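# Unwrap a straw and insert it into a lidded cup

## Task

Remove the paper wrapper from the straw, then push the straw through the lid's opening until it touches the bottom of the cup. The wrapper must end up resting on the table, and the cup, which is not fixed in place, must still be standing upright at the end.

## Robot and tools

Robot: two UR7e-type arms, left_arm and right_arm, each ending in a Robotiq 2F-85 two-finger gripper with a wrist camera. The left base sits near (-0.026, +0.411, 0) m and the right near (-0.023, -0.485, 0) m in the scene frame. A camera stand is fixed behind them. Any object that ends up on the floor or off the table fails the job. A loose object may occasionally get nudged by outside forces.

Frames: the scene frame has its origin at table-top height, halfway between the nominal bases. +x points out over the table, +z points up, and left_arm is on the +y side. Image left and right do not match arm names. Reported hand positions, quaternions (wxyz) and velocities are in the scene frame and can be off by a few cm. Offsets you command are along the current Hand target's own axes. For each gripper, the fingers point along +z and open and close along y. end_effector_position is the spot between the pads when they are shut. Closed fingertips reach about 19 mm past it, open ones about 6 mm. A camera block sticks out about 10 cm toward the gripper's +x.

The 18-number row is used by execute_actions and move. All values are in [-1, 1], and both arms are always included. Order: left dx, dy, dz, rx, ry, rz, left gripper position, force_limit, speed; then the same nine for the right arm. The six pose numbers are an offset, not an absolute pose. They count from that arm's Hand target as it was when the action or move began. 1.0 equals 0.6 m of travel or 180 degrees. rx, ry, rz form a single rotation vector. Sending all six as 0 holds the arm at its Hand target. Sending the same offset again moves the arm further.

Gripper numbers are absolute settings, not offsets. position +1 is fully open (85 mm). About -0.8 brings the pads together. -1 keeps closing until something blocks it. speed -1 is about 20 mm/s, 0 about 85, and +1 about 150. force_limit and speed together set the grip force: roughly 30 to 100 N after a slow close, and more after a fast one. Both start at +1. To leave a gripper unchanged, repeat its last three numbers, because 0 is a real command. A new force_limit or speed only takes effect once position changes by 0.01 or more.

execute_actions(actions, cameras): actions is a list of actions. Each action is up to 15 rows, one per 1/30 s step. If fewer rows are given, the last row is held for the remaining steps. Every row of an action is an offset from that action's start pose. Images are returned only when actions is [] or cameras names them (["all"], or cam_left_wrist, cam_right_wrist; each image is 672x504).

move(target, speed, blend, stop_force, zero, blocking, cameras) drives straight-line paths.
- target: one row, or a list of up to 15 rows. Every row's offsets count from the same starting Hand targets.
- speed: in m/s, from 0.002 to 3.6, default 0.25. Rotation is capped at twice that value in rad/s.
- blend: in metres. It rounds corners between targets in a list; 0 means stop at each one.
- stop_force: from 3 to 120 N. An arm's path ends when its wrist sensor feels that much push.
- zero: re-tare before the move (default true).
- blocking=false: returns early while the move keeps running. It cannot be combined with stop_force.
- A move takes at least 0.5 s and at most 10 s.
- Use the same gripper numbers in every row of a list.
- Paths do not avoid obstacles or the other arm. Route around an arm's own base, not near it.
- If an arm is pressing on something, leave out stop_force to move it away.

Other tools:
- wait(seconds 0 to 10): holds the current commands.
- stop: brakes a running move.
- zoom_image(camera, region [x0, y0, x1, y1] in pixels, at most 504 by 504): enlarges part of the latest image.
- zero_wrist_force(arm): tares that arm's force sensor.
- read_manual: returns licence text only.
- finished_scene(scene): ends the scene for good. Call it only once the straw is in, the wrapper is on the table and the cup is upright.

Results: each arm's position, quaternion and velocities, plus its Hand target (the last commanded pose after clipping, which is the base for the next offsets). "Tool commands" shows the current gripper settings. position_measured is in counts: 3 is open, 78 is about 60 mm, 130 about 40 mm, 180 about 20 mm, 230 is pads together.

object_status values:
- 0: moving.
- 1: blocked while opening.
- 2: blocked while closing. This confirms a grip after sending -1.
- 3: reached the requested position or fully shut. A thin item may still be held.

Wrist force and torque are given along the gripper's own axes. They are zeroed at scene start, and a third line shows the peak since the last report. Joint torques include the arm's own weight. A move adds a "move:" line with the ending (done, off_target, moving, held, fault) and any limits (paced = command clipped, held = steps withheld). If an arm is not named in the ending, it finished within 3 mm and 2 degrees of its target. MOTOR HOT, fault and OVER-TEMPERATURE lines warn of stops.

Motion notes: each step's commanded orientation is limited to 32 degrees away from the measured one. An arm can stop short of its Hand target. Its next command asks for that target again; if it still falls short, add the missing distance as an offset. Commands lag by about 0.09 to 0.22 s, and fast moves overshoot.

Avoid the following:
- Contact force on an arm near 150 N (give or take 25) causes a 10 s fault stop. So does reaching a joint's torque limit; the wrist joints fail at about 17 N m.
- Even a small overshoot into a rigid surface can cause a fault.
- Any contact or squeezing between the two arms can end the scene. The clearance check does not block fingers closing onto the other arm.

- Holding loads, keeping an arm stretched out, or pushing toward an unreachable pose heats the motors and can lock an arm for 30 s or more.
- Approach the cup gently so it does not tip over.

Each tool is called by a JSON object that holds its "name" and its "arguments", one argument or row to a line.

## Session

{"name": "execute_actions", "arguments": {
  "actions": []
}}

Scene clock: 0.00 s.
left_arm: end_effector_position=(+0.3738, +0.6806, +0.2281) position_measured=3 object_status=3 end_effector_quat_wxyz=(-0.076, +0.901, +0.128, +0.408) | right_arm: end_effector_position=(+0.4567, +0.0639, +0.1653) position_measured=3 object_status=3 end_effector_quat_wxyz=(-0.095, -0.531, +0.816, -0.208)
Joint positions: left_arm=[0.296 -1.796 2.505 -3.136 -1.553 -3.113] | right_arm=[4.261 -2.4 -0.783 -1.921 1.319 0.022]
Joint velocities: within noise
Joint torques (N m): no reading
Wrist force (N): no reading
Wrist torque (N m): no reading
Wrist force, peak (N): no reading
Hand target: left_arm +0.3738, +0.6806, +0.2281; -0.076, +0.901, +0.128, +0.408 | right_arm +0.4567, +0.0639, +0.1653; -0.095, -0.531, +0.816, -0.208
Tool commands: left_gripper/position=+1.0 left_gripper/force_limit=+1.0 left_gripper/speed=+1.0 right_gripper/position=+1.0 right_gripper/force_limit=+1.0 right_gripper/speed=+1.0

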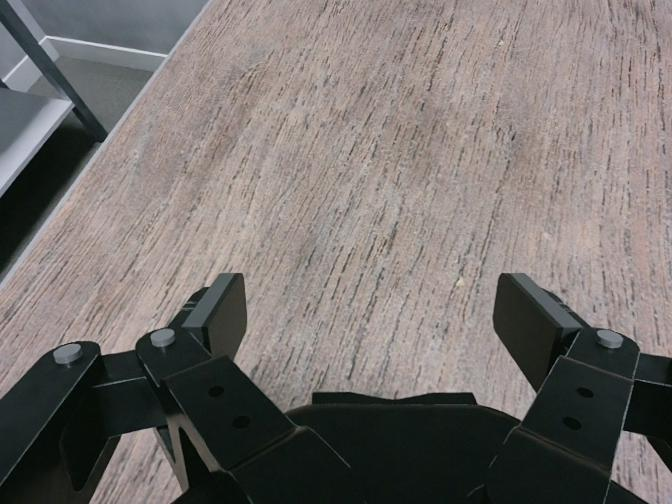

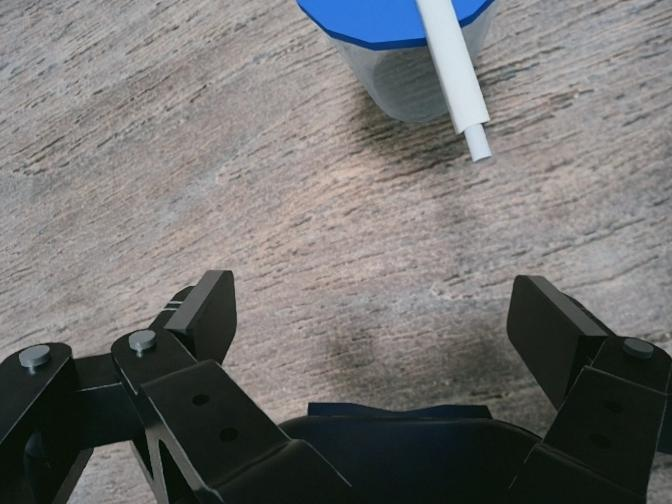

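{"name": "move", "arguments": {
  "target": [0,0,0,0,0,0,1,1,1,0.228,-0.038,-0.08,0,0,0,1,1,1],
  "cameras": ["cam_right_wrist"]
}}

Scene clock: 21.00 s.
left_arm: end_effector_position=(+0.3738, +0.6806, +0.2281) position_measured=3 object_status=3 end_effector_quat_wxyz=(-0.076, +0.901, +0.128, +0.408) | right_arm: end_effector_position=(+0.4172, -0.0361, +0.2652) position_measured=3 object_status=3 end_effector_quat_wxyz=(-0.095, -0.531, +0.816, -0.208)
Joint positions: left_arm=[0.296 -1.796 2.505 -3.136 -1.553 -3.113] | right_arm=[4.251 -2.08 -1.063 -1.959 1.315 0.012]
Joint torques (N m): left_arm=[0.95 -11.97 -19.14 -3.66 0.31 -0.18] | right_arm=[9.33 40.94 44.18 3.86 -1.29 1.74]
Wrist force (N): left_arm=[0.2 0.2 0.0] | right_arm=[0.0 0.1 0.3]
Wrist torque (N m): left_arm=[0.02 -0.02 0.00] | right_arm=[0.00 -0.01 0.09]
Wrist force, peak (N): left_arm=[0.3 0.4 0.0] | right_arm=[-3.1 0.6 1.6]
Hand target: left_arm +0.3738, +0.6806, +0.2281; -0.076, +0.901, +0.128, +0.408 | right_arm +0.4171, -0.0361, +0.2652; -0.095, -0.531, +0.816, -0.208
Off the commanded pose: left_arm 0.000 m, 0 deg | right_arm 0.000 m, 0 deg.
move: done
Images, in order (width x height): cam_right_wrist 672x504.

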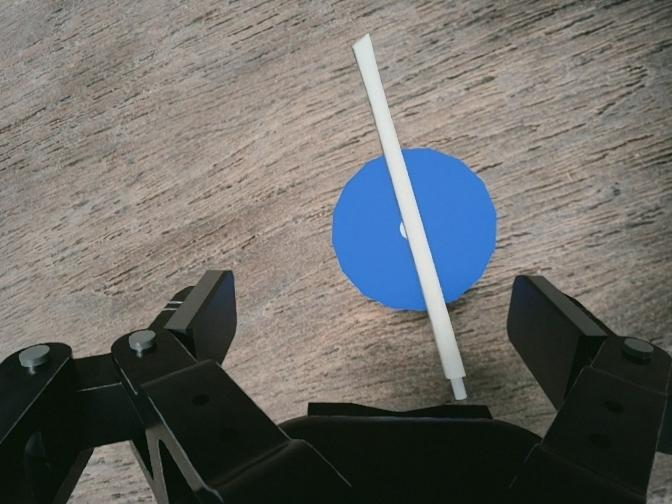

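{"name": "move", "arguments": {
  "target": [-0.1007,1.0,-0.2458,0.1490,-0.2462,-0.3495,1,1,1,0.2097,-0.0255,0.123,-0.0594,-0.1349,-0.0946,1,1,1],
  "cameras": ["all"],
  "speed": 0.4
}}

Scene clock: 64.47 s.
left_arm: end_effector_position=(+0.4058, +0.0614, +0.2592) position_measured=3 object_status=3 end_effector_quat_wxyz=(+0.000, +0.746, +0.665, +0.000) | right_arm: end_effector_position=(+0.3833, -0.1781, +0.2502) position_measured=3 object_status=3 end_effector_quat_wxyz=(+0.000, -0.666, +0.746, +0.000)
Joint positions: left_arm=[-0.93 -1.444 1.618 -1.743 -1.57 -5.521] | right_arm=[4.047 -1.591 -1.756 -1.366 1.571 -0.545]
Joint torques (N m): left_arm=[8.29 -38.51 -13.81 0.19 -1.09 -1.66] | right_arm=[9.72 11.45 45.26 0 -1.78 0.81]
Wrist force (N): left_arm=[-0.5 -0.4 0.6] | right_arm=[-0.9 0.8 0.6]
Wrist torque (N m): left_arm=[-0.04 0.45 0.06] | right_arm=[0.13 0.20 0.24]
Wrist force, peak (N): left_arm=[0.1 -8.1 0.5] | right_arm=[-1.6 2.1 -0.7]
Hand target: left_arm +0.4058, +0.0614, +0.2592; +0.000, +0.746, +0.666, +0.000 | right_arm +0.3833, -0.1780, +0.2502; -0.001, -0.666, +0.746, +0.000
Off the commanded pose: left_arm 0.000 m, 0 deg | right_arm 0.000 m, 0 deg.
move: done

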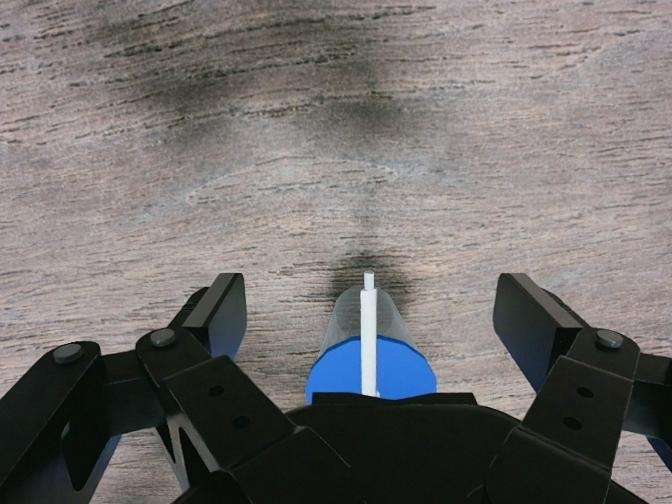

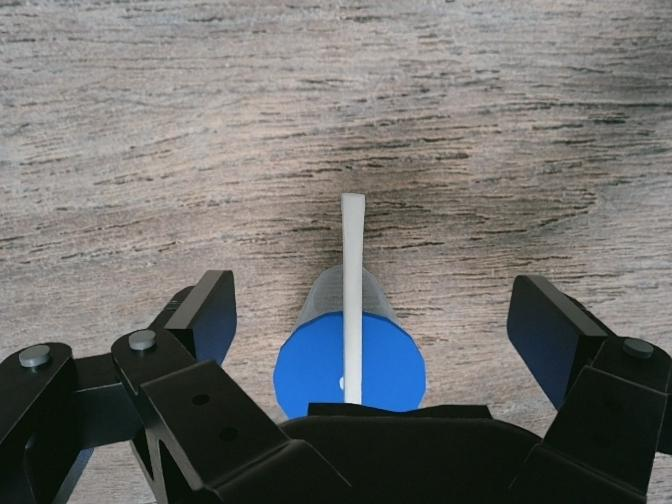

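{"name": "move", "arguments": {
  "target": [-0.0617,0.015,0.135,0,0,0,1,1,1,0,-0.002,0.1737,0,0,0,1,1,1],
  "cameras": ["all"]
}}

Scene clock: 73.10 s.
left_arm: end_effector_position=(+0.4104, +0.0237, +0.1781) position_measured=3 object_status=3 end_effector_quat_wxyz=(-0.001, +0.746, +0.666, +0.000) | right_arm: end_effector_position=(+0.3844, -0.1783, +0.1459) position_measured=3 object_status=3 end_effector_quat_wxyz=(-0.001, -0.666, +0.746, +0.000)
Joint positions: left_arm=[-0.964 -1.327 1.692 -1.934 -1.57 -5.555] | right_arm=[4.045 -1.679 -1.945 -1.09 1.571 -0.547]
Joint torques (N m): left_arm=[7.85 -50.7 -38.97 -2.5 1.81 1.39] | right_arm=[-7.93 46.38 35.73 4.31 -2.12 -2.58]
Wrist force (N): left_arm=[-0.5 0.0 0.4] | right_arm=[-1.2 1.1 0.4]
Wrist torque (N m): left_arm=[0.00 0.45 0.07] | right_arm=[0.17 0.24 0.25]
Wrist force, peak (N): left_arm=[3.2 1.3 1.2] | right_arm=[-1.9 0.4 -3.1]
Hand target: left_arm +0.4105, +0.0237, +0.1782; +0.000, +0.746, +0.666, +0.000 | right_arm +0.3844, -0.1782, +0.1460; -0.001, -0.666, +0.746, +0.000
Off the commanded pose: left_arm 0.000 m, 0 deg | right_arm 0.000 m, 0 deg.
move: done

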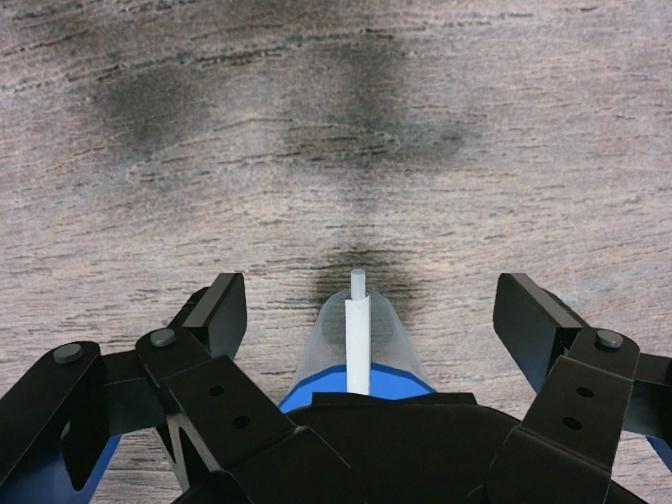

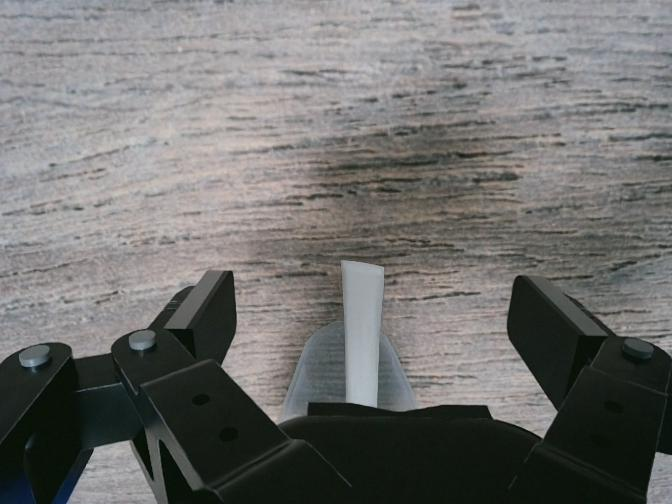

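{"name": "move", "arguments": {
  "target": [-0.0067,-0.0015,0.0535,0,0,0,1,1,1,0,-0.004,0,0,0,0,1,1,1],
  "cameras": ["all"]
}}

{"name": "move", "arguments": {
  "target": [0,0,0,0,0,0,1,1,1,0,0,0,0,0,0,-1,-0.6,-0.8],
  "cameras": ["all"]
}}

Scene clock: 86.63 s.
left_arm: end_effector_position=(+0.4090, +0.0199, +0.1457) position_measured=3 object_status=3 end_effector_quat_wxyz=(-0.001, +0.746, +0.666, +0.000) end_effector_velocity=(+0.000, +0.000, +0.001) end_effector_angular_velocity=(+0.001, +0.001, -0.001) | right_arm: end_effector_position=(+0.3868, -0.1785, +0.1460) position_measured=3 object_status=3 end_effector_quat_wxyz=(+0.000, -0.666, +0.746, +0.000)
Joint positions: left_arm=[-0.97 -1.294 1.737 -2.013 -1.57 -5.561] | right_arm=[4.04 -1.683 -1.94 -1.09 1.571 -0.551]
Joint velocities: left_arm=[0 -0.002 -0.002 0.005 0 0.001] | right_arm=[within noise]
Joint torques (N m): left_arm=[-0.52 -53.48 -37.75 0.32 0.92 -1.25] | right_arm=[-8.83 15.45 37.39 -0.26 -2.05 -1.95]
Wrist force (N): left_arm=[-0.3 -0.2 0.4] | right_arm=[-1.0 0.8 0.3]
Wrist torque (N m): left_arm=[-0.02 0.42 0.07] | right_arm=[0.13 0.21 0.25]
Wrist force, peak (N): left_arm=[-0.9 -0.3 1.4] | right_arm=[-1.3 1.2 0.1]
Hand target: left_arm +0.4091, +0.0198, +0.1461; +0.000, +0.746, +0.666, +0.000 | right_arm +0.3868, -0.1785, +0.1460; -0.001, -0.666, +0.746, +0.000
Off the commanded pose: left_arm 0.000 m, 0 deg | right_arm 0.000 m, 0 deg.
move: done

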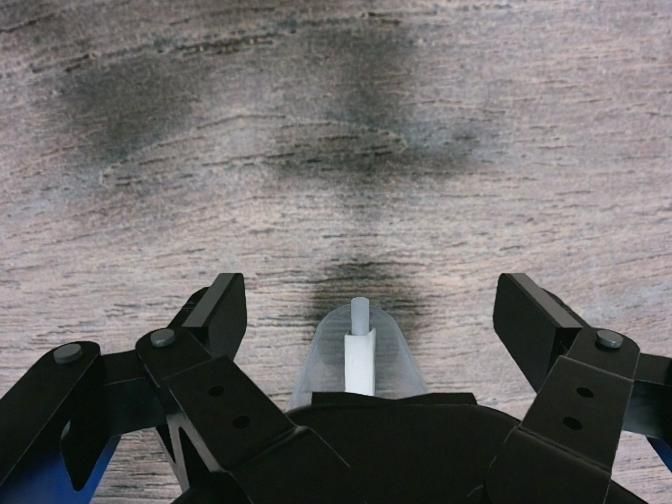

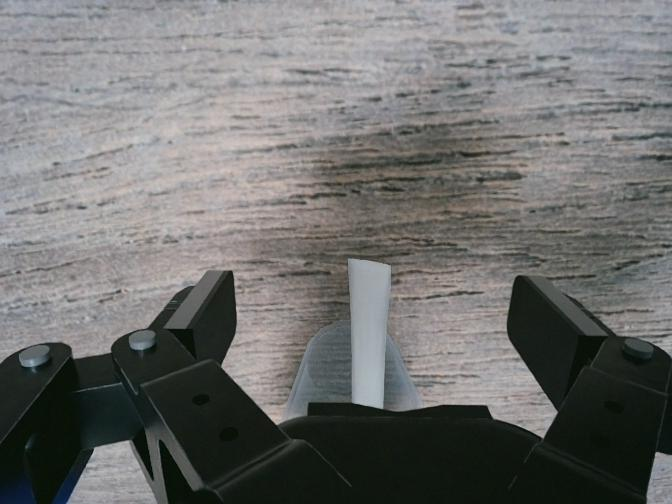

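Scene clock: 89.37 s.
left_arm: end_effector_position=(+0.4091, +0.0198, +0.1461) position_measured=3 object_status=3 end_effector_quat_wxyz=(+0.000, +0.746, +0.666, +0.000) | right_arm: end_effector_position=(+0.3868, -0.1785, +0.1460) position_measured=217 object_status=2 end_effector_quat_wxyz=(-0.001, -0.666, +0.746, +0.000)
Joint positions: left_arm=[-0.969 -1.294 1.737 -2.013 -1.57 -5.561] | right_arm=[4.041 -1.683 -1.94 -1.09 1.571 -0.551]
Joint torques (N m): left_arm=[8.11 -54.93 -37.69 -0.09 -0.45 0.81] | right_arm=[9.04 24.86 9.44 0.01 -1.03 1.85]
Wrist force (N): left_arm=[-0.6 -0.3 0.3] | right_arm=[-1.1 0.9 0.3]
Wrist torque (N m): left_arm=[-0.03 0.46 0.07] | right_arm=[0.15 0.23 0.25]
Wrist force, peak (N): left_arm=[-0.7 -0.3 0.3] | right_arm=[-1.2 1.1 0.5]
Hand target: left_arm +0.4091, +0.0198, +0.1461; +0.000, +0.746, +0.666, +0.000 | right_arm +0.3868, -0.1785, +0.1460; -0.001, -0.666, +0.746, +0.000
Off the commanded pose: left_arm 0.000 m, 0 deg | right_arm 0.000 m, 0 deg.
move: done

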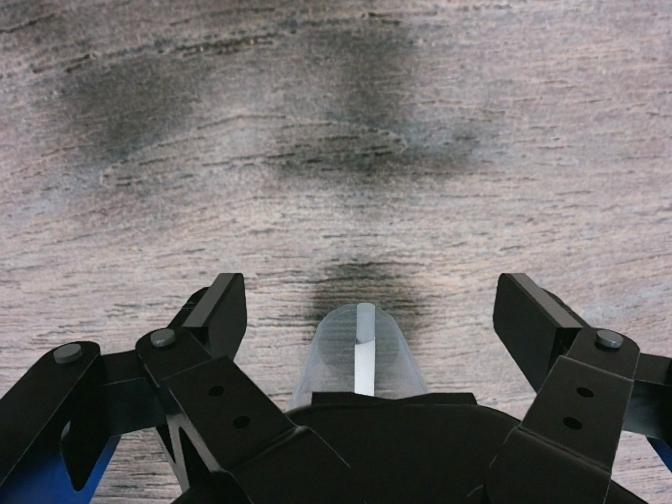

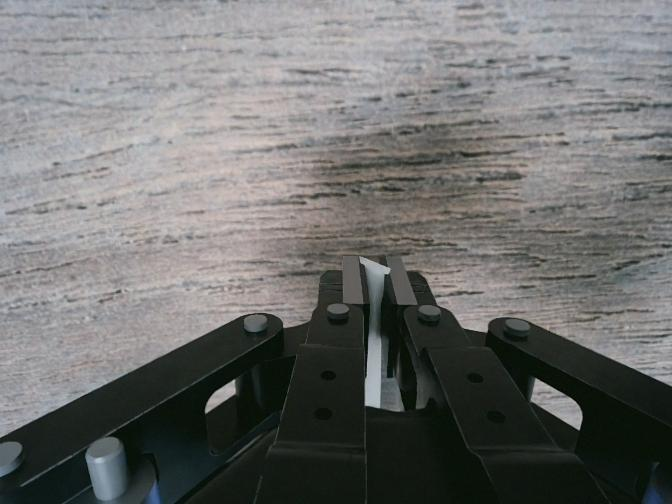

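{"name": "move", "arguments": {
  "target": [-0.0055,-0.002,0,0,0,0,1,1,1,0,0,0,0,0,0,-1,-0.6,-0.8]
}}

{"name": "move", "arguments": {
  "target": [0,0,0,0,0,0,-1,-0.6,-0.8,0,0,0,0,0,0,-1,-0.6,-0.8],
  "cameras": ["all"]
}}

Scene clock: 101.50 s.
left_arm: end_effector_position=(+0.4075, +0.0166, +0.1461) position_measured=3 object_status=3 end_effector_quat_wxyz=(+0.000, +0.746, +0.666, +0.000) | right_arm: end_effector_position=(+0.3868, -0.1785, +0.1460) position_measured=217 object_status=2 end_effector_quat_wxyz=(-0.001, -0.666, +0.746, +0.000)
Joint positions: left_arm=[-0.975 -1.292 1.734 -2.012 -1.57 -5.566] | right_arm=[4.041 -1.683 -1.94 -1.09 1.571 -0.551]
Joint torques (N m): left_arm=[-2.62 -20.99 -35.28 -0.04 -1.16 -1.52] | right_arm=[9.08 39.68 10.13 0.68 0.29 1.83]
Wrist force (N): left_arm=[-0.5 -0.2 0.4] | right_arm=[-1.1 0.8 0.3]
Wrist torque (N m): left_arm=[-0.01 0.44 0.07] | right_arm=[0.13 0.23 0.25]
Wrist force, peak (N): left_arm=[-0.6 -0.4 0.5] | right_arm=[-1.2 1.1 0.2]
Hand target: left_arm +0.4075, +0.0167, +0.1461; +0.000, +0.746, +0.666, +0.000 | right_arm +0.3868, -0.1785, +0.1460; -0.001, -0.666, +0.746, +0.000
Off the commanded pose: left_arm 0.000 m, 0 deg | right_arm 0.000 m, 0 deg.
move: done

Scene clock: 104.20 s.
left_arm: end_effector_position=(+0.4075, +0.0167, +0.1461) position_measured=217 object_status=2 end_effector_quat_wxyz=(+0.000, +0.746, +0.666, +0.000) | right_arm: end_effector_position=(+0.3868, -0.1785, +0.1460) position_measured=217 object_status=2 end_effector_quat_wxyz=(-0.001, -0.666, +0.746, +0.000)
Joint positions: left_arm=[-0.975 -1.292 1.734 -2.012 -1.57 -5.566] | right_arm=[4.041 -1.683 -1.94 -1.09 1.571 -0.551]
Joint torques (N m): left_arm=[7.63 -19.46 -7.24 -2.3 -0.76 0.83] | right_arm=[8.69 43.3 9.51 1.11 1.35 1.85]
Wrist force (N): left_arm=[0.0 -0.3 0.3] | right_arm=[-0.6 1.0 0.3]
Wrist torque (N m): left_arm=[-0.04 0.43 0.05] | right_arm=[0.16 0.21 0.25]
Wrist force, peak (N): left_arm=[-0.6 -0.5 0.4] | right_arm=[-1.1 1.1 0.3]
Hand target: left_arm +0.4075, +0.0167, +0.1461; +0.000, +0.746, +0.666, +0.000 | right_arm +0.3868, -0.1785, +0.1460; -0.001, -0.666, +0.746, +0.000
Off the commanded pose: left_arm 0.000 m, 0 deg | right_arm 0.000 m, 0 deg.
move: done

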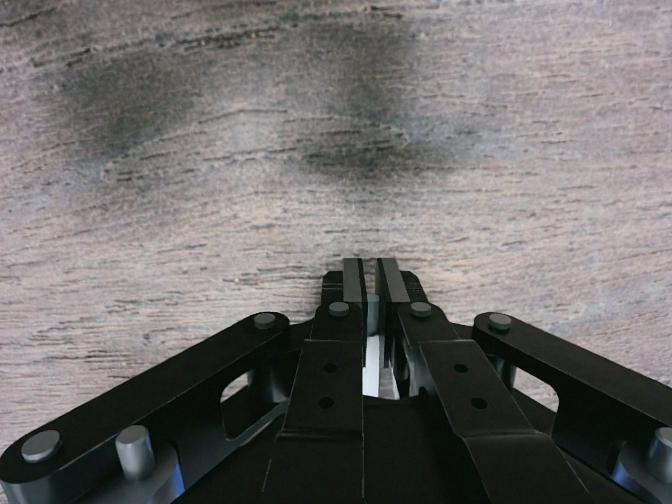

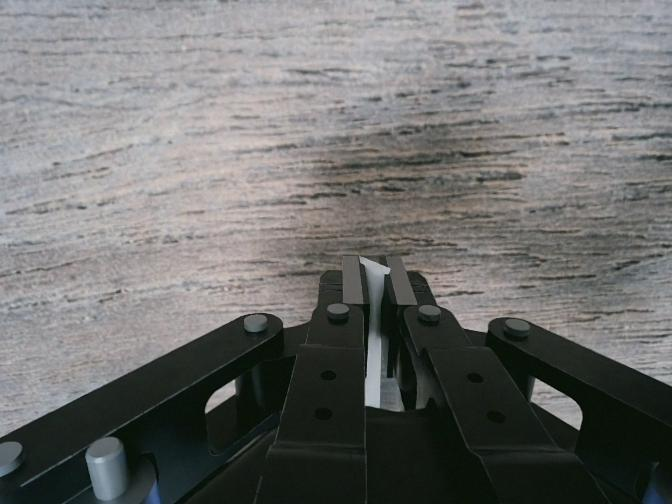

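{"name": "move", "arguments": {
  "target": [
    [0,0,-0.06,0,0,0,-1,-0.6,-0.8,0,0,-0.06,0,0,0,-1,-0.6,-0.8],
    [0.0333,0,-0.06,0,0,0,-1,-0.6,-0.8,0.0333,0,-0.06,0,0,0,-1,-0.6,-0.8]
  ],
  "speed": [0.1,0.06],
  "cameras": ["all"]
}}

Scene clock: 108.60 s.
left_arm: end_effector_position=(+0.4098, +0.0366, +0.1822) position_measured=217 object_status=2 end_effector_quat_wxyz=(+0.000, +0.746, +0.666, +0.000) | right_arm: end_effector_position=(+0.3845, -0.1984, +0.1820) position_measured=220 object_status=2 end_effector_quat_wxyz=(-0.001, -0.666, +0.746, +0.000)
Joint positions: left_arm=[-0.951 -1.351 1.711 -1.93 -1.57 -5.542] | right_arm=[4.019 -1.613 -1.916 -1.185 1.571 -0.573]
Joint torques (N m): left_arm=[-6.29 -19.78 -39.04 -1.85 1.86 -1.55] | right_arm=[10.23 11.22 43.93 4.81 -2.17 1.92]
Wrist force (N): left_arm=[0.9 -0.2 0.5] | right_arm=[-0.5 0.3 0.4]
Wrist torque (N m): left_arm=[0.03 0.31 0.04] | right_arm=[0.10 0.24 0.28]
Wrist force, peak (N): left_arm=[-17.8 -2.7 -0.4] | right_arm=[-15.3 3.5 0.0]
Hand target: left_arm +0.4098, +0.0365, +0.1821; +0.000, +0.746, +0.666, +0.000 | right_arm +0.3846, -0.1983, +0.1820; -0.001, -0.666, +0.746, +0.000
Off the commanded pose: left_arm 0.000 m, 0 deg | right_arm 0.000 m, 0 deg.
move: done

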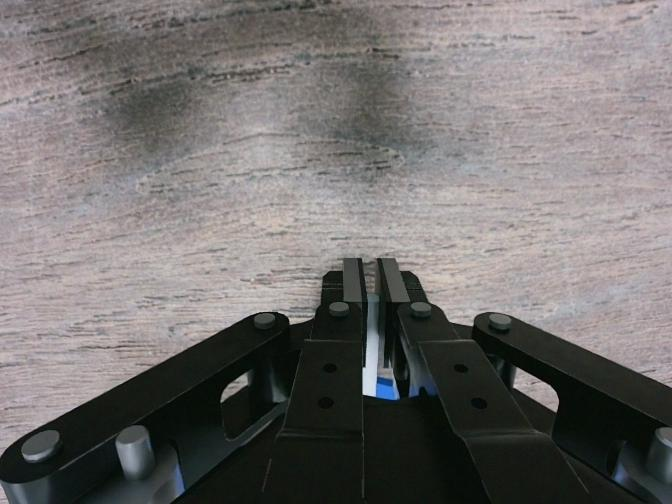

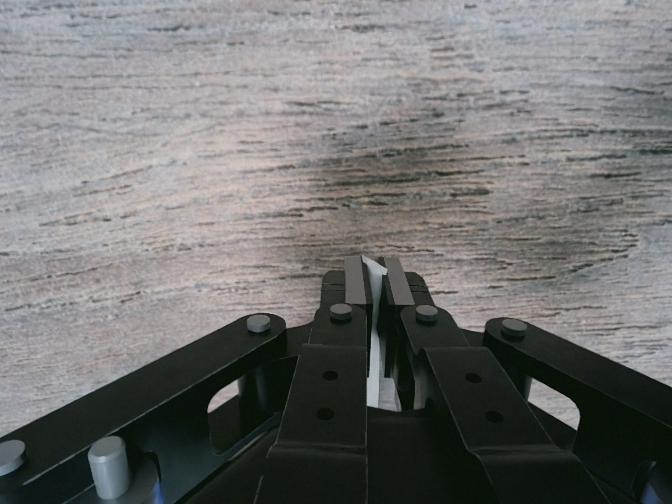

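{"name": "move", "arguments": {
  "target": [
    [0.267,0,0,0,0,0,-1,-0.6,-0.8,0.0667,0,0,0,0,0,-1,-0.6,-0.8],
    [0.3,0,-0.1,0,0,0,-1,-0.6,-0.8,0.28,0,0,0,0,0,-1,-0.6,-0.8]
  ],
  "speed": [0.1,0.2],
  "blend": [0.01,0],
  "cameras": ["all"]
}}

Scene clock: 117.37 s.
left_arm: end_effector_position=(+0.4304, +0.2153, +0.2424) position_measured=217 object_status=2 end_effector_quat_wxyz=(+0.000, +0.746, +0.666, +0.000) | right_arm: end_effector_position=(+0.3654, -0.3652, +0.1821) position_measured=220 object_status=2 end_effector_quat_wxyz=(-0.001, -0.666, +0.746, +0.000)
Joint positions: left_arm=[-0.685 -1.578 1.805 -1.797 -1.57 -5.276] | right_arm=[3.769 -1.379 -2.129 -1.206 1.57 -0.823]
Joint torques (N m): left_arm=[-5.77 -8.55 -4.82 -5.22 -1.29 -1.48] | right_arm=[-1.49 4.99 44.48 5.56 1.86 -0.34]
Wrist force (N): left_arm=[-0.1 -0.1 0.3] | right_arm=[-1.3 0.6 0.2]
Wrist torque (N m): left_arm=[-0.02 0.37 -0.04] | right_arm=[0.11 0.26 0.24]
Wrist force, peak (N): left_arm=[-5.7 -2.5 0.0] | right_arm=[-3.7 0.6 0.5]
Hand target: left_arm +0.4303, +0.2153, +0.2423; +0.000, +0.746, +0.666, +0.000 | right_arm +0.3655, -0.3652, +0.1821; -0.001, -0.666, +0.746, +0.000
Off the commanded pose: left_arm 0.000 m, 0 deg | right_arm 0.000 m, 0 deg.
move: done

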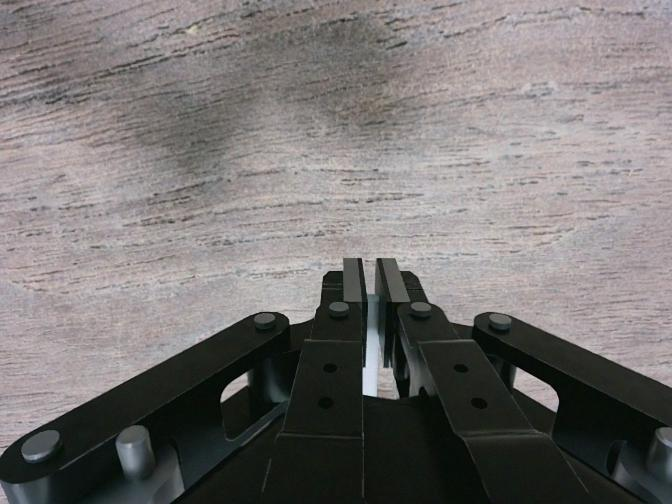

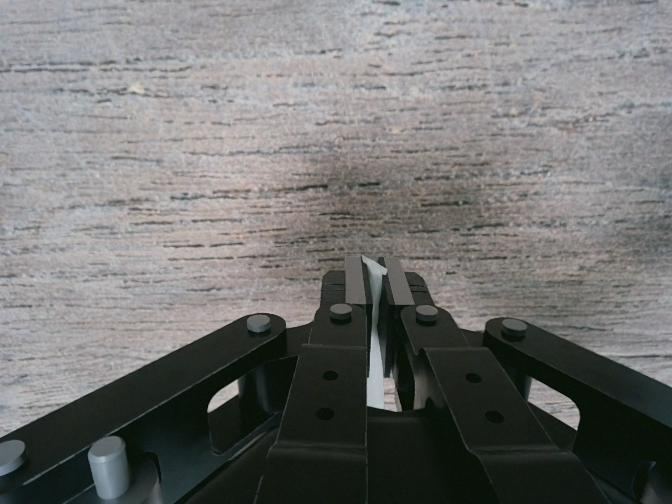

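{"name": "move", "arguments": {
  "target": [-0.0095,-0.083,-0.3,-0.5469,0.2439,0.5469,-1,-0.6,-0.8,0,0,0.22,0,0,0,-1,-0.6,-0.8],
  "speed": 0.35,
  "cameras": ["all"]
}}

{"name": "move", "arguments": {
  "target": [0,0,0,0,0,0,-1,-0.6,-0.8,0,0,0.045,0,0,0,-1,-0.6,-0.8],
  "speed": 0.04,
  "stop_force": 5
}}

Scene clock: 151.43 s.
left_arm: end_effector_position=(+0.3803, +0.2150, +0.4223) position_measured=217 object_status=2 end_effector_quat_wxyz=(+0.290, +0.648, -0.287, +0.644) | right_arm: end_effector_position=(+0.3653, -0.3654, +0.0500) position_measured=220 object_status=2 end_effector_quat_wxyz=(-0.001, -0.666, +0.746, +0.000)
Joint positions: left_arm=[-0.632 -1.832 2.521 -3.827 -1.786 -3.147] | right_arm=[3.768 -1.596 -2.342 -0.776 1.57 -0.824]
Joint torques (N m): left_arm=[8.78 -16.5 -3.09 -0.27 -1.25 1.34] | right_arm=[-10.38 37.91 29.29 -0.16 1.16 -2.52]
Wrist force (N): left_arm=[1.0 0.5 -0.7] | right_arm=[-1.2 0.5 0.4]
Wrist torque (N m): left_arm=[-0.03 -0.50 -0.04] | right_arm=[0.10 0.24 0.23]
Wrist force, peak (N): left_arm=[2.4 4.6 -0.7] | right_arm=[-1.6 0.1 -1.1]
Hand target: left_arm +0.3803, +0.2151, +0.4223; +0.290, +0.648, -0.287, +0.644 | right_arm +0.3654, -0.3653, +0.0501; -0.001, -0.666, +0.746, +0.000
Off the commanded pose: left_arm 0.000 m, 0 deg | right_arm 0.000 m, 0 deg.
move: done

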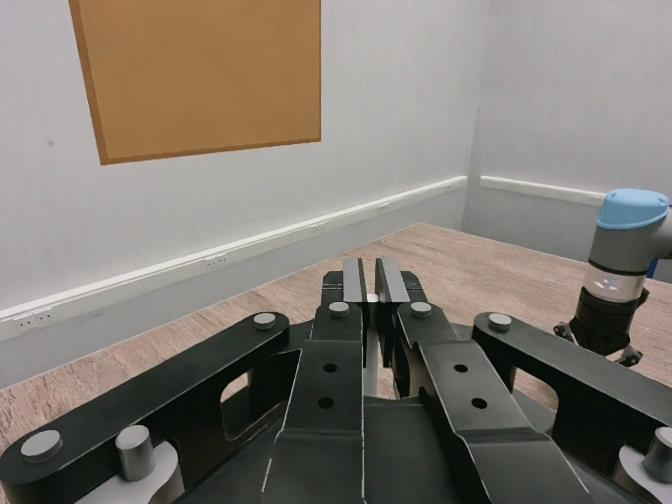

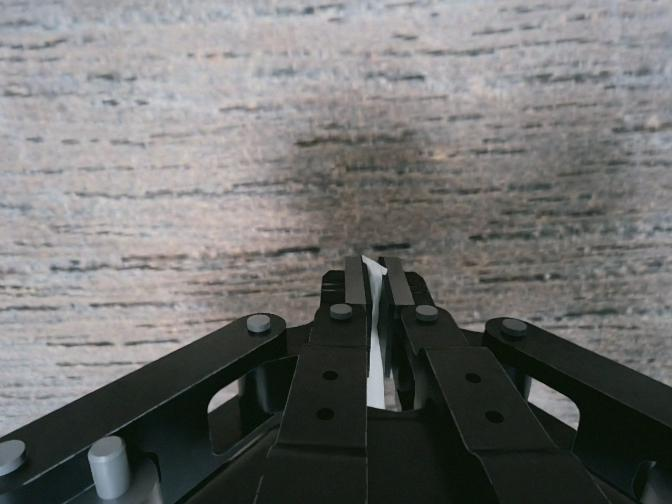

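Scene clock: 153.30 s.
left_arm: end_effector_position=(+0.3803, +0.2151, +0.4223) position_measured=217 object_status=2 end_effector_quat_wxyz=(+0.290, +0.648, -0.287, +0.644) | right_arm: end_effector_position=(+0.3653, -0.3654, +0.0242) position_measured=220 object_status=2 end_effector_quat_wxyz=(-0.001, -0.666, +0.746, +0.000)
Joint positions: left_arm=[-0.632 -1.832 2.521 -3.827 -1.786 -3.147] | right_arm=[3.768 -1.66 -2.371 -0.683 1.57 -0.824]
Joint torques (N m): left_arm=[8.19 -20.69 -3.25 -3.77 -1.22 1.27] | right_arm=[-8.88 35.29 30.4 3.04 0.97 -1.99]
Wrist force (N): left_arm=[1.0 0.7 -0.5] | right_arm=[-2.6 -1.0 -7.3]
Wrist torque (N m): left_arm=[0.00 -0.50 -0.04] | right_arm=[0.16 0.20 0.22]
Wrist force, peak (N): left_arm=[1.3 0.5 -0.6] | right_arm=[13.8 15.6 -57.0]
Hand target: left_arm +0.3803, +0.2151, +0.4223; +0.290, +0.648, -0.287, +0.644 | right_arm +0.3653, -0.3654, +0.0242; -0.001, -0.666, +0.746, +0.000 (not the last commanded pose)
Off the commanded pose: left_arm 0.000 m, 0 deg | right_arm 0.001 m, 0 deg.
move: contact (right_arm)

{"name": "move", "arguments": {
  "target": [0,0,0,0,0,0,-1,-0.6,-0.8,0,0,0,0,0,0,0.2,-0.6,-0.8]
}}

{"name": "move", "arguments": {
  "target": [
    [0,0.1,0.1,0,0,0,-1,-0.6,-0.8,0,0,-0.2,0,0,0,0.2,-0.6,-0.8],
    [-0.0705,0.286,0.3873,0,0,0,-1,-0.6,-0.8,-0.2968,-0.009,-0.3947,-0.0096,-0.1683,-0.0356,0.2,-0.6,-0.8]
  ],
  "speed": [0.12,0.2],
  "blend": [0.02,0],
  "cameras": ["all"]
}}

Scene clock: 159.90 s.
left_arm: end_effector_position=(+0.3803, +0.2151, +0.4223) position_measured=217 object_status=2 end_effector_quat_wxyz=(+0.290, +0.648, -0.287, +0.644) | right_arm: end_effector_position=(+0.3653, -0.3654, +0.0242) position_measured=104 object_status=0 end_effector_quat_wxyz=(-0.001, -0.666, +0.746, +0.000)
Joint positions: left_arm=[-0.632 -1.832 2.521 -3.827 -1.786 -3.147] | right_arm=[3.768 -1.66 -2.371 -0.683 1.57 -0.824]
Joint torques (N m): left_arm=[8.29 -20.25 -3.11 -5.12 -1.23 1.15] | right_arm=[-8.25 6.76 28.72 3.09 1.09 -1.91]
Wrist force (N): left_arm=[1.0 0.6 -0.5] | right_arm=[-1.7 0.7 -0.5]
Wrist torque (N m): left_arm=[-0.01 -0.49 -0.04] | right_arm=[0.14 0.32 0.23]
Wrist force, peak (N): left_arm=[1.2 0.6 -0.7] | right_arm=[3.2 7.2 -22.8]
Hand target: left_arm +0.3803, +0.2151, +0.4223; +0.290, +0.648, -0.287, +0.644 | right_arm +0.3653, -0.3654, +0.0242; -0.001, -0.666, +0.746, +0.000
Off the commanded pose: left_arm 0.000 m, 0 deg | right_arm 0.000 m, 0 deg.
move: done

Scene clock: 162.70 s.
left_arm: end_effector_position=(+0.4074, -0.0726, +0.3801) position_measured=217 object_status=2 end_effector_quat_wxyz=(+0.290, +0.648, -0.287, +0.644) | right_arm: end_effector_position=(+0.3911, -0.1888, +0.2608) position_measured=104 object_status=3 end_effector_quat_wxyz=(-0.184, +0.683, -0.682, -0.185)
Joint positions: left_arm=[-1.194 -1.315 2.156 -3.978 -1.223 -3.149] | right_arm=[3.821 -1.491 -2.01 -0.858 1.972 -0.813]
Joint torques (N m): left_arm=[7.48 -38.92 -5.12 0.09 -1.05 -0.33] | right_arm=[-10.73 39.54 7.48 1.11 -0.18 -2.6]
Wrist force (N): left_arm=[1.0 0.6 -0.1] | right_arm=[-3.1 1.1 0.0]
Wrist torque (N m): left_arm=[-0.03 -0.52 -0.03] | right_arm=[0.18 0.48 0.18]
Wrist force, peak (N): left_arm=[1.5 -0.5 -3.1] | right_arm=[-4.5 0.9 -0.1]
Hand target: left_arm +0.4074, -0.0725, +0.3801; +0.290, +0.648, -0.287, +0.644 | right_arm +0.3911, -0.1888, +0.2608; -0.184, +0.683, -0.682, -0.185
Off the commanded pose: left_arm 0.000 m, 0 deg | right_arm 0.000 m, 0 deg.
move: done

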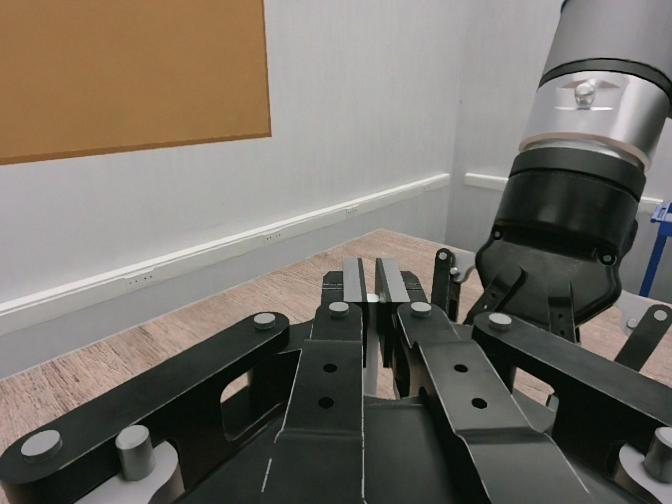

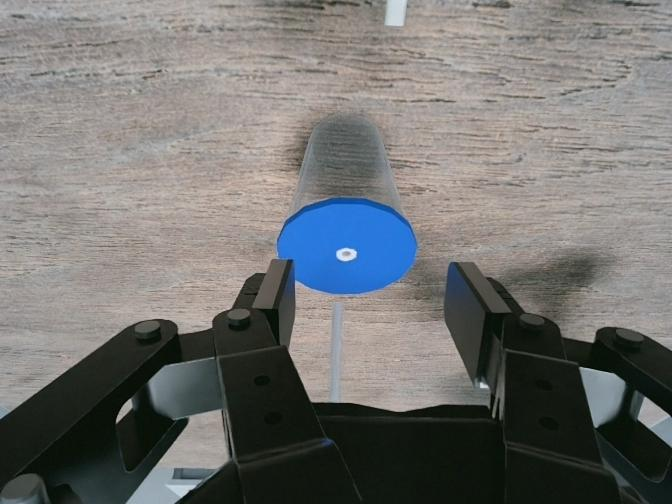

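{"name": "move", "arguments": {
  "target": [-0.0583,0.0038,-0.0123,0,0,0,-1,-0.6,-0.8,0,0,0,0,0,0,0.2,-0.6,-0.8],
  "speed": 0.06,
  "stop_force": 4,
  "cameras": ["cam_right_wrist"]
}}

{"name": "zoom_image", "arguments": {
  "camera": "cam_right_wrist",
  "region": [270, 190, 430, 310]
}}

Scene clock: 182.53 s.
left_arm: end_effector_position=(+0.4006, -0.0686, +0.3452) position_measured=217 object_status=2 end_effector_quat_wxyz=(+0.290, +0.648, -0.287, +0.644) | right_arm: end_effector_position=(+0.3911, -0.1888, +0.2608) position_measured=104 object_status=3 end_effector_quat_wxyz=(-0.184, +0.683, -0.682, -0.185)
Joint positions: left_arm=[-1.207 -1.251 2.204 -4.09 -1.21 -3.149] | right_arm=[3.821 -1.491 -2.01 -0.858 1.972 -0.813]
Joint torques (N m): left_arm=[8.55 -47.36 -29.23 -0.49 -1.22 1.28] | right_arm=[-10.11 39.73 6.47 5.43 2.84 -2.64]
Wrist force (N): left_arm=[0.9 0.7 -0.1] | right_arm=[-2.9 1.3 0.1]
Wrist torque (N m): left_arm=[-0.01 -0.48 -0.05] | right_arm=[0.21 0.46 0.18]
Wrist force, peak (N): left_arm=[3.6 0.4 -0.7] | right_arm=[-3.2 1.3 0.1]
Hand target: left_arm +0.4006, -0.0686, +0.3452; +0.290, +0.648, -0.287, +0.644 | right_arm +0.3911, -0.1888, +0.2608; -0.184, +0.683, -0.682, -0.185
Off the commanded pose: left_arm 0.000 m, 0 deg | right_arm 0.000 m, 0 deg.
move: done
Images, in order (width x height): cam_right_wrist 672x504.

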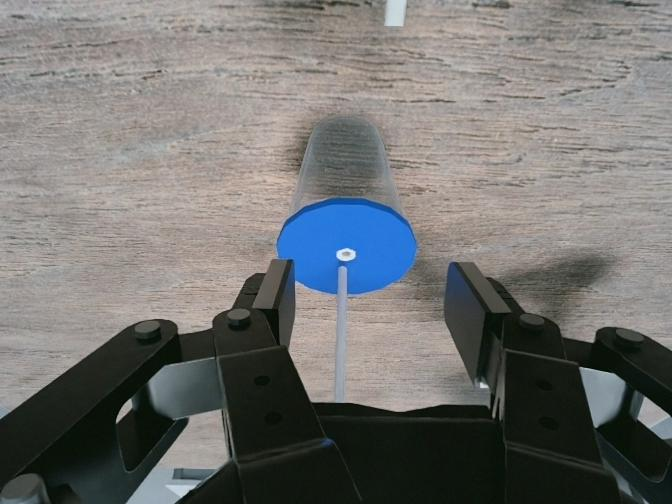

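Scaled by 3.150.

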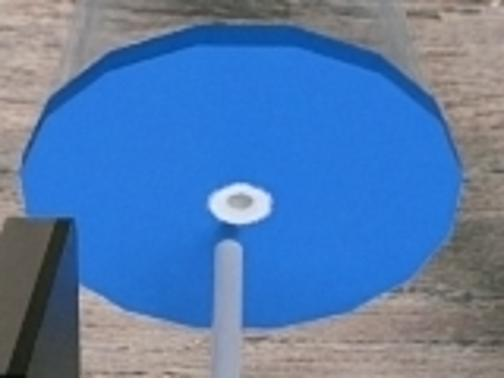

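{"name": "zoom_image", "arguments": {
  "camera": "cam_right_wrist",
  "region": [322, 240, 370, 276]
}}

Scaled by 10.500.

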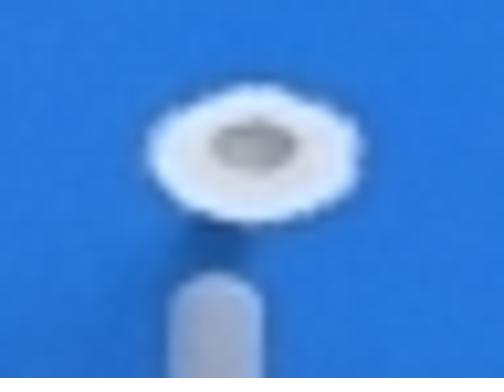

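{"name": "move", "arguments": {
  "target": [-0.01,0.0065,0.001,0,0,0,-1,-0.6,-0.8,0,0,0,0,0,0,0.2,-0.6,-0.8],
  "speed": 0.02,
  "stop_force": 3,
  "cameras": ["cam_right_wrist"]
}}

{"name": "zoom_image", "arguments": {
  "camera": "cam_right_wrist",
  "region": [318, 234, 374, 276]
}}

Scene clock: 200.00 s.
left_arm: end_effector_position=(+0.3980, -0.0717, +0.3392) position_measured=217 object_status=2 end_effector_quat_wxyz=(+0.290, +0.648, -0.287, +0.644) | right_arm: end_effector_position=(+0.3911, -0.1888, +0.2608) position_measured=104 object_status=3 end_effector_quat_wxyz=(-0.184, +0.683, -0.682, -0.185)
Joint positions: left_arm=[-1.217 -1.236 2.205 -4.107 -1.2 -3.149] | right_arm=[3.821 -1.491 -2.01 -0.858 1.972 -0.813]
Joint torques (N m): left_arm=[8.07 -47.09 -8.72 0.65 -1.43 -1.79] | right_arm=[-10.41 39.12 6.19 5.21 2.84 -2.63]
Wrist force (N): left_arm=[1.1 0.5 -0.2] | right_arm=[-2.9 1.2 0.0]
Wrist torque (N m): left_arm=[-0.04 -0.53 -0.04] | right_arm=[0.20 0.45 0.18]
Wrist force, peak (N): left_arm=[1.7 0.1 -0.4] | right_arm=[-3.1 1.2 0.0]
Hand target: left_arm +0.3980, -0.0717, +0.3392; +0.290, +0.648, -0.287, +0.644 | right_arm +0.3911, -0.1888, +0.2608; -0.184, +0.683, -0.682, -0.185
Off the commanded pose: left_arm 0.000 m, 0 deg | right_arm 0.000 m, 0 deg.
move: done
Images, in order (width x height): cam_right_wrist 672x504.

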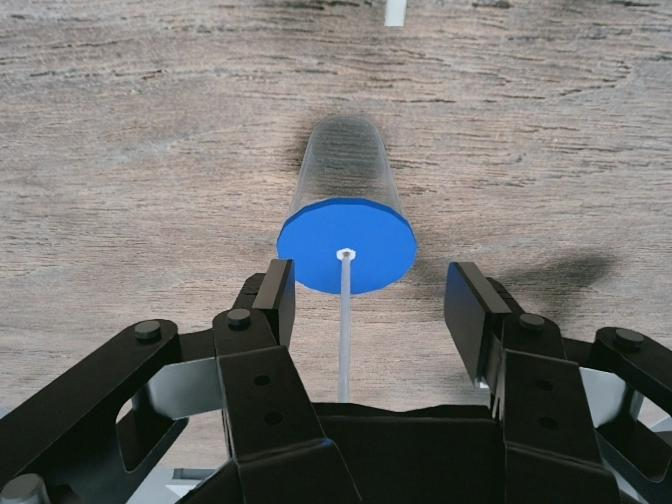

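Scaled by 9.000.

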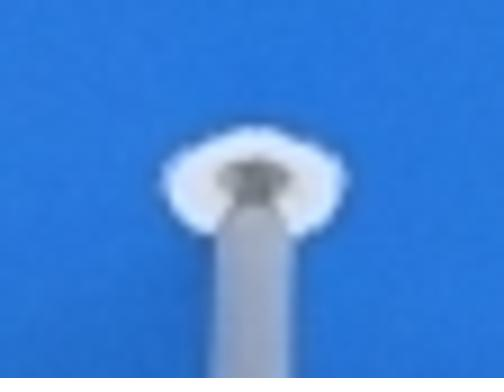

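{"name": "move", "arguments": {
  "target": [
    [-0.003,0.0017,0.0018,0,0,0,-1,-0.6,-0.8,0,0,0,0,0,0,0.2,-0.6,-0.8],
    [-0.05,0.0017,0.0018,0,0,0,-1,-0.6,-0.8,0,0,0,0,0,0,0.2,-0.6,-0.8]
  ],
  "speed": 0.02,
  "stop_force": 4,
  "cameras": ["cam_right_wrist"]
}}

{"name": "zoom_image", "arguments": {
  "camera": "cam_right_wrist",
  "region": [270, 190, 430, 310]
}}

Scene clock: 206.93 s.
left_arm: end_effector_position=(+0.3980, -0.0723, +0.3384) position_measured=217 object_status=2 end_effector_quat_wxyz=(+0.290, +0.648, -0.287, +0.644) | right_arm: end_effector_position=(+0.3911, -0.1888, +0.2608) position_measured=104 object_status=3 end_effector_quat_wxyz=(-0.184, +0.683, -0.682, -0.185)
Joint positions: left_arm=[-1.218 -1.233 2.204 -4.109 -1.2 -3.149] | right_arm=[3.821 -1.491 -2.01 -0.858 1.972 -0.813]
Joint torques (N m): left_arm=[8.18 -39.68 1.84 -3.85 -1.14 -1.11] | right_arm=[-10.35 38.94 6.9 5.02 2.87 -2.61]
Wrist force (N): left_arm=[7.0 0.7 -0.5] | right_arm=[-3.0 1.1 0.0]
Wrist torque (N m): left_arm=[-0.02 -0.63 -0.04] | right_arm=[0.19 0.48 0.18]
Wrist force, peak (N): left_arm=[12.0 0.6 -0.1] | right_arm=[-3.2 1.2 -0.1]
Hand target: left_arm +0.3980, -0.0723, +0.3384; +0.290, +0.648, -0.287, +0.644 (not the last commanded pose) | right_arm +0.3911, -0.1888, +0.2608; -0.184, +0.683, -0.682, -0.185
Off the commanded pose: left_arm 0.029 m, 0 deg | right_arm 0.000 m, 0 deg.
move: contact (left_arm); path passed 0 of 2 targets
Images, in order (width x height): cam_right_wrist 672x504.

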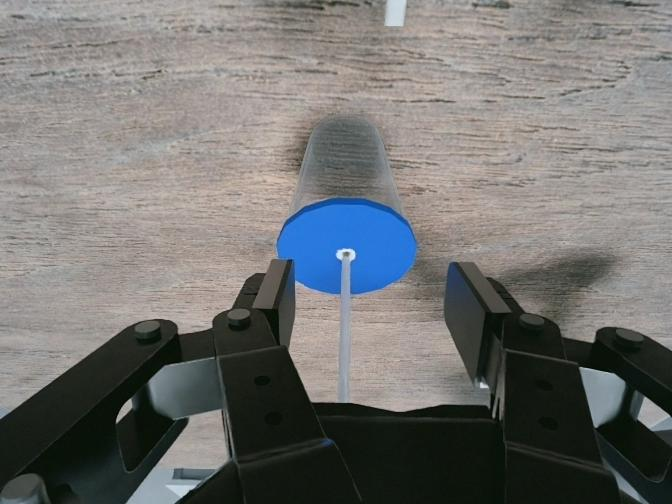

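Scaled by 3.150.

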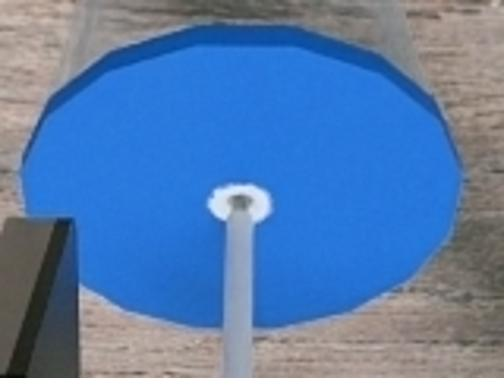

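{"name": "zoom_image", "arguments": {
  "camera": "cam_right_wrist",
  "region": [318, 234, 374, 276]
}}

Scaled by 9.000.

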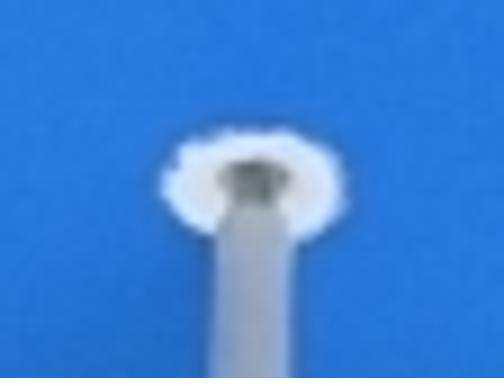

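{"name": "move", "arguments": {
  "target": [
    [0.006,0,0,0,0,0,-1,-0.6,-0.8,0,0,0,0,0,0,0.2,-0.6,-0.8],
    [0.006,0.006,0.0069,0,0,0,-1,-0.6,-0.8,0,0,0,0,0,0,0.2,-0.6,-0.8]
  ],
  "speed": 0.03
}}

{"name": "move", "arguments": {
  "target": [-0.05,0,0,0,0,0,-1,-0.6,-0.8,0,0,0,0,0,0,0.2,-0.6,-0.8],
  "speed": 0.015,
  "stop_force": 3.5,
  "cameras": ["cam_right_wrist"]
}}

{"name": "zoom_image", "arguments": {
  "camera": "cam_right_wrist",
  "region": [318, 234, 374, 276]
}}

Scene clock: 217.10 s.
left_arm: end_effector_position=(+0.3982, -0.0780, +0.3420) position_measured=217 object_status=2 end_effector_quat_wxyz=(+0.290, +0.648, -0.287, +0.644) | right_arm: end_effector_position=(+0.3911, -0.1888, +0.2608) position_measured=104 object_status=3 end_effector_quat_wxyz=(-0.184, +0.683, -0.682, -0.185)
Joint positions: left_arm=[-1.223 -1.234 2.19 -4.093 -1.195 -3.149] | right_arm=[3.821 -1.491 -2.01 -0.858 1.972 -0.813]
Joint torques (N m): left_arm=[8.79 -41.85 0.87 -3.16 -1.34 0.43] | right_arm=[-10.12 39.32 6.84 4.86 2.88 -2.43]
Wrist force (N): left_arm=[1.1 0.6 -0.4] | right_arm=[-3.0 1.2 0.0]
Wrist torque (N m): left_arm=[-0.03 -0.53 -0.04] | right_arm=[0.21 0.48 0.18]
Wrist force, peak (N): left_arm=[7.0 0.6 -0.2] | right_arm=[-3.1 1.3 0.1]
Hand target: left_arm +0.3981, -0.0778, +0.3420; +0.290, +0.648, -0.287, +0.644 | right_arm +0.3911, -0.1888, +0.2608; -0.184, +0.683, -0.682, -0.185
Off the commanded pose: left_arm 0.000 m, 0 deg | right_arm 0.000 m, 0 deg.
move: done

Scene clock: 218.77 s.
left_arm: end_effector_position=(+0.3981, -0.0778, +0.3342) position_measured=217 object_status=2 end_effector_quat_wxyz=(+0.290, +0.648, -0.287, +0.644) | right_arm: end_effector_position=(+0.3911, -0.1888, +0.2608) position_measured=104 object_status=3 end_effector_quat_wxyz=(-0.184, +0.683, -0.682, -0.185)
Joint positions: left_arm=[-1.223 -1.216 2.195 -4.117 -1.195 -3.149] | right_arm=[3.821 -1.491 -2.01 -0.858 1.972 -0.813]
Joint torques (N m): left_arm=[4.29 -49.56 -28.69 -4.13 0.98 -1.06] | right_arm=[-9.66 39.19 6.72 4.81 2.91 -2.56]
Wrist force (N): left_arm=[-0.5 0.4 -0.4] | right_arm=[-2.9 1.1 0.1]
Wrist torque (N m): left_arm=[-0.06 -0.47 -0.03] | right_arm=[0.19 0.45 0.18]
Wrist force, peak (N): left_arm=[5.2 0.3 -0.2] | right_arm=[-3.2 1.2 -0.1]
Hand target: left_arm +0.3981, -0.0778, +0.3342; +0.290, +0.648, -0.287, +0.644 (not the last commanded pose) | right_arm +0.3911, -0.1888, +0.2608; -0.184, +0.683, -0.682, -0.185
Off the commanded pose: left_arm 0.022 m, 0 deg | right_arm 0.000 m, 0 deg.
move: contact (left_arm)
Images, in order (width x height): cam_right_wrist 672x504.

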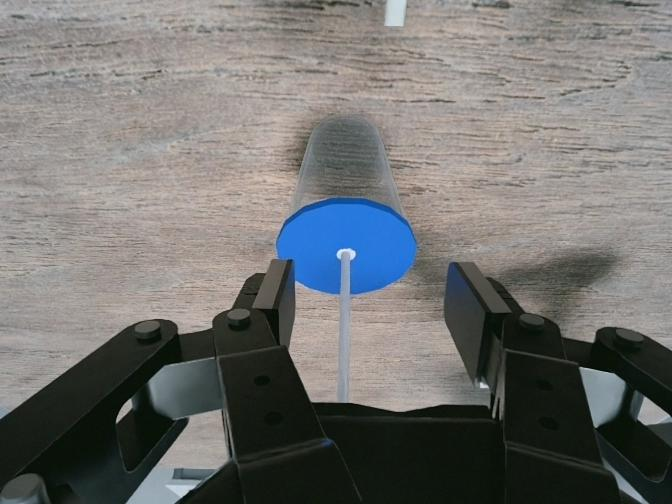

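Scaled by 9.000.

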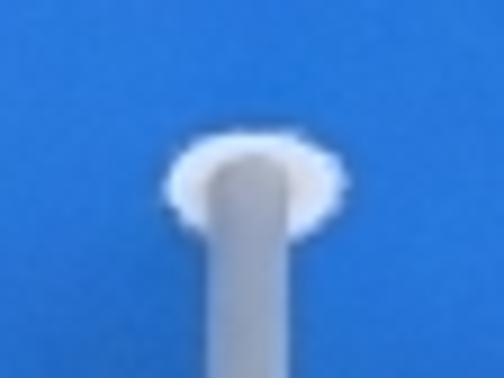

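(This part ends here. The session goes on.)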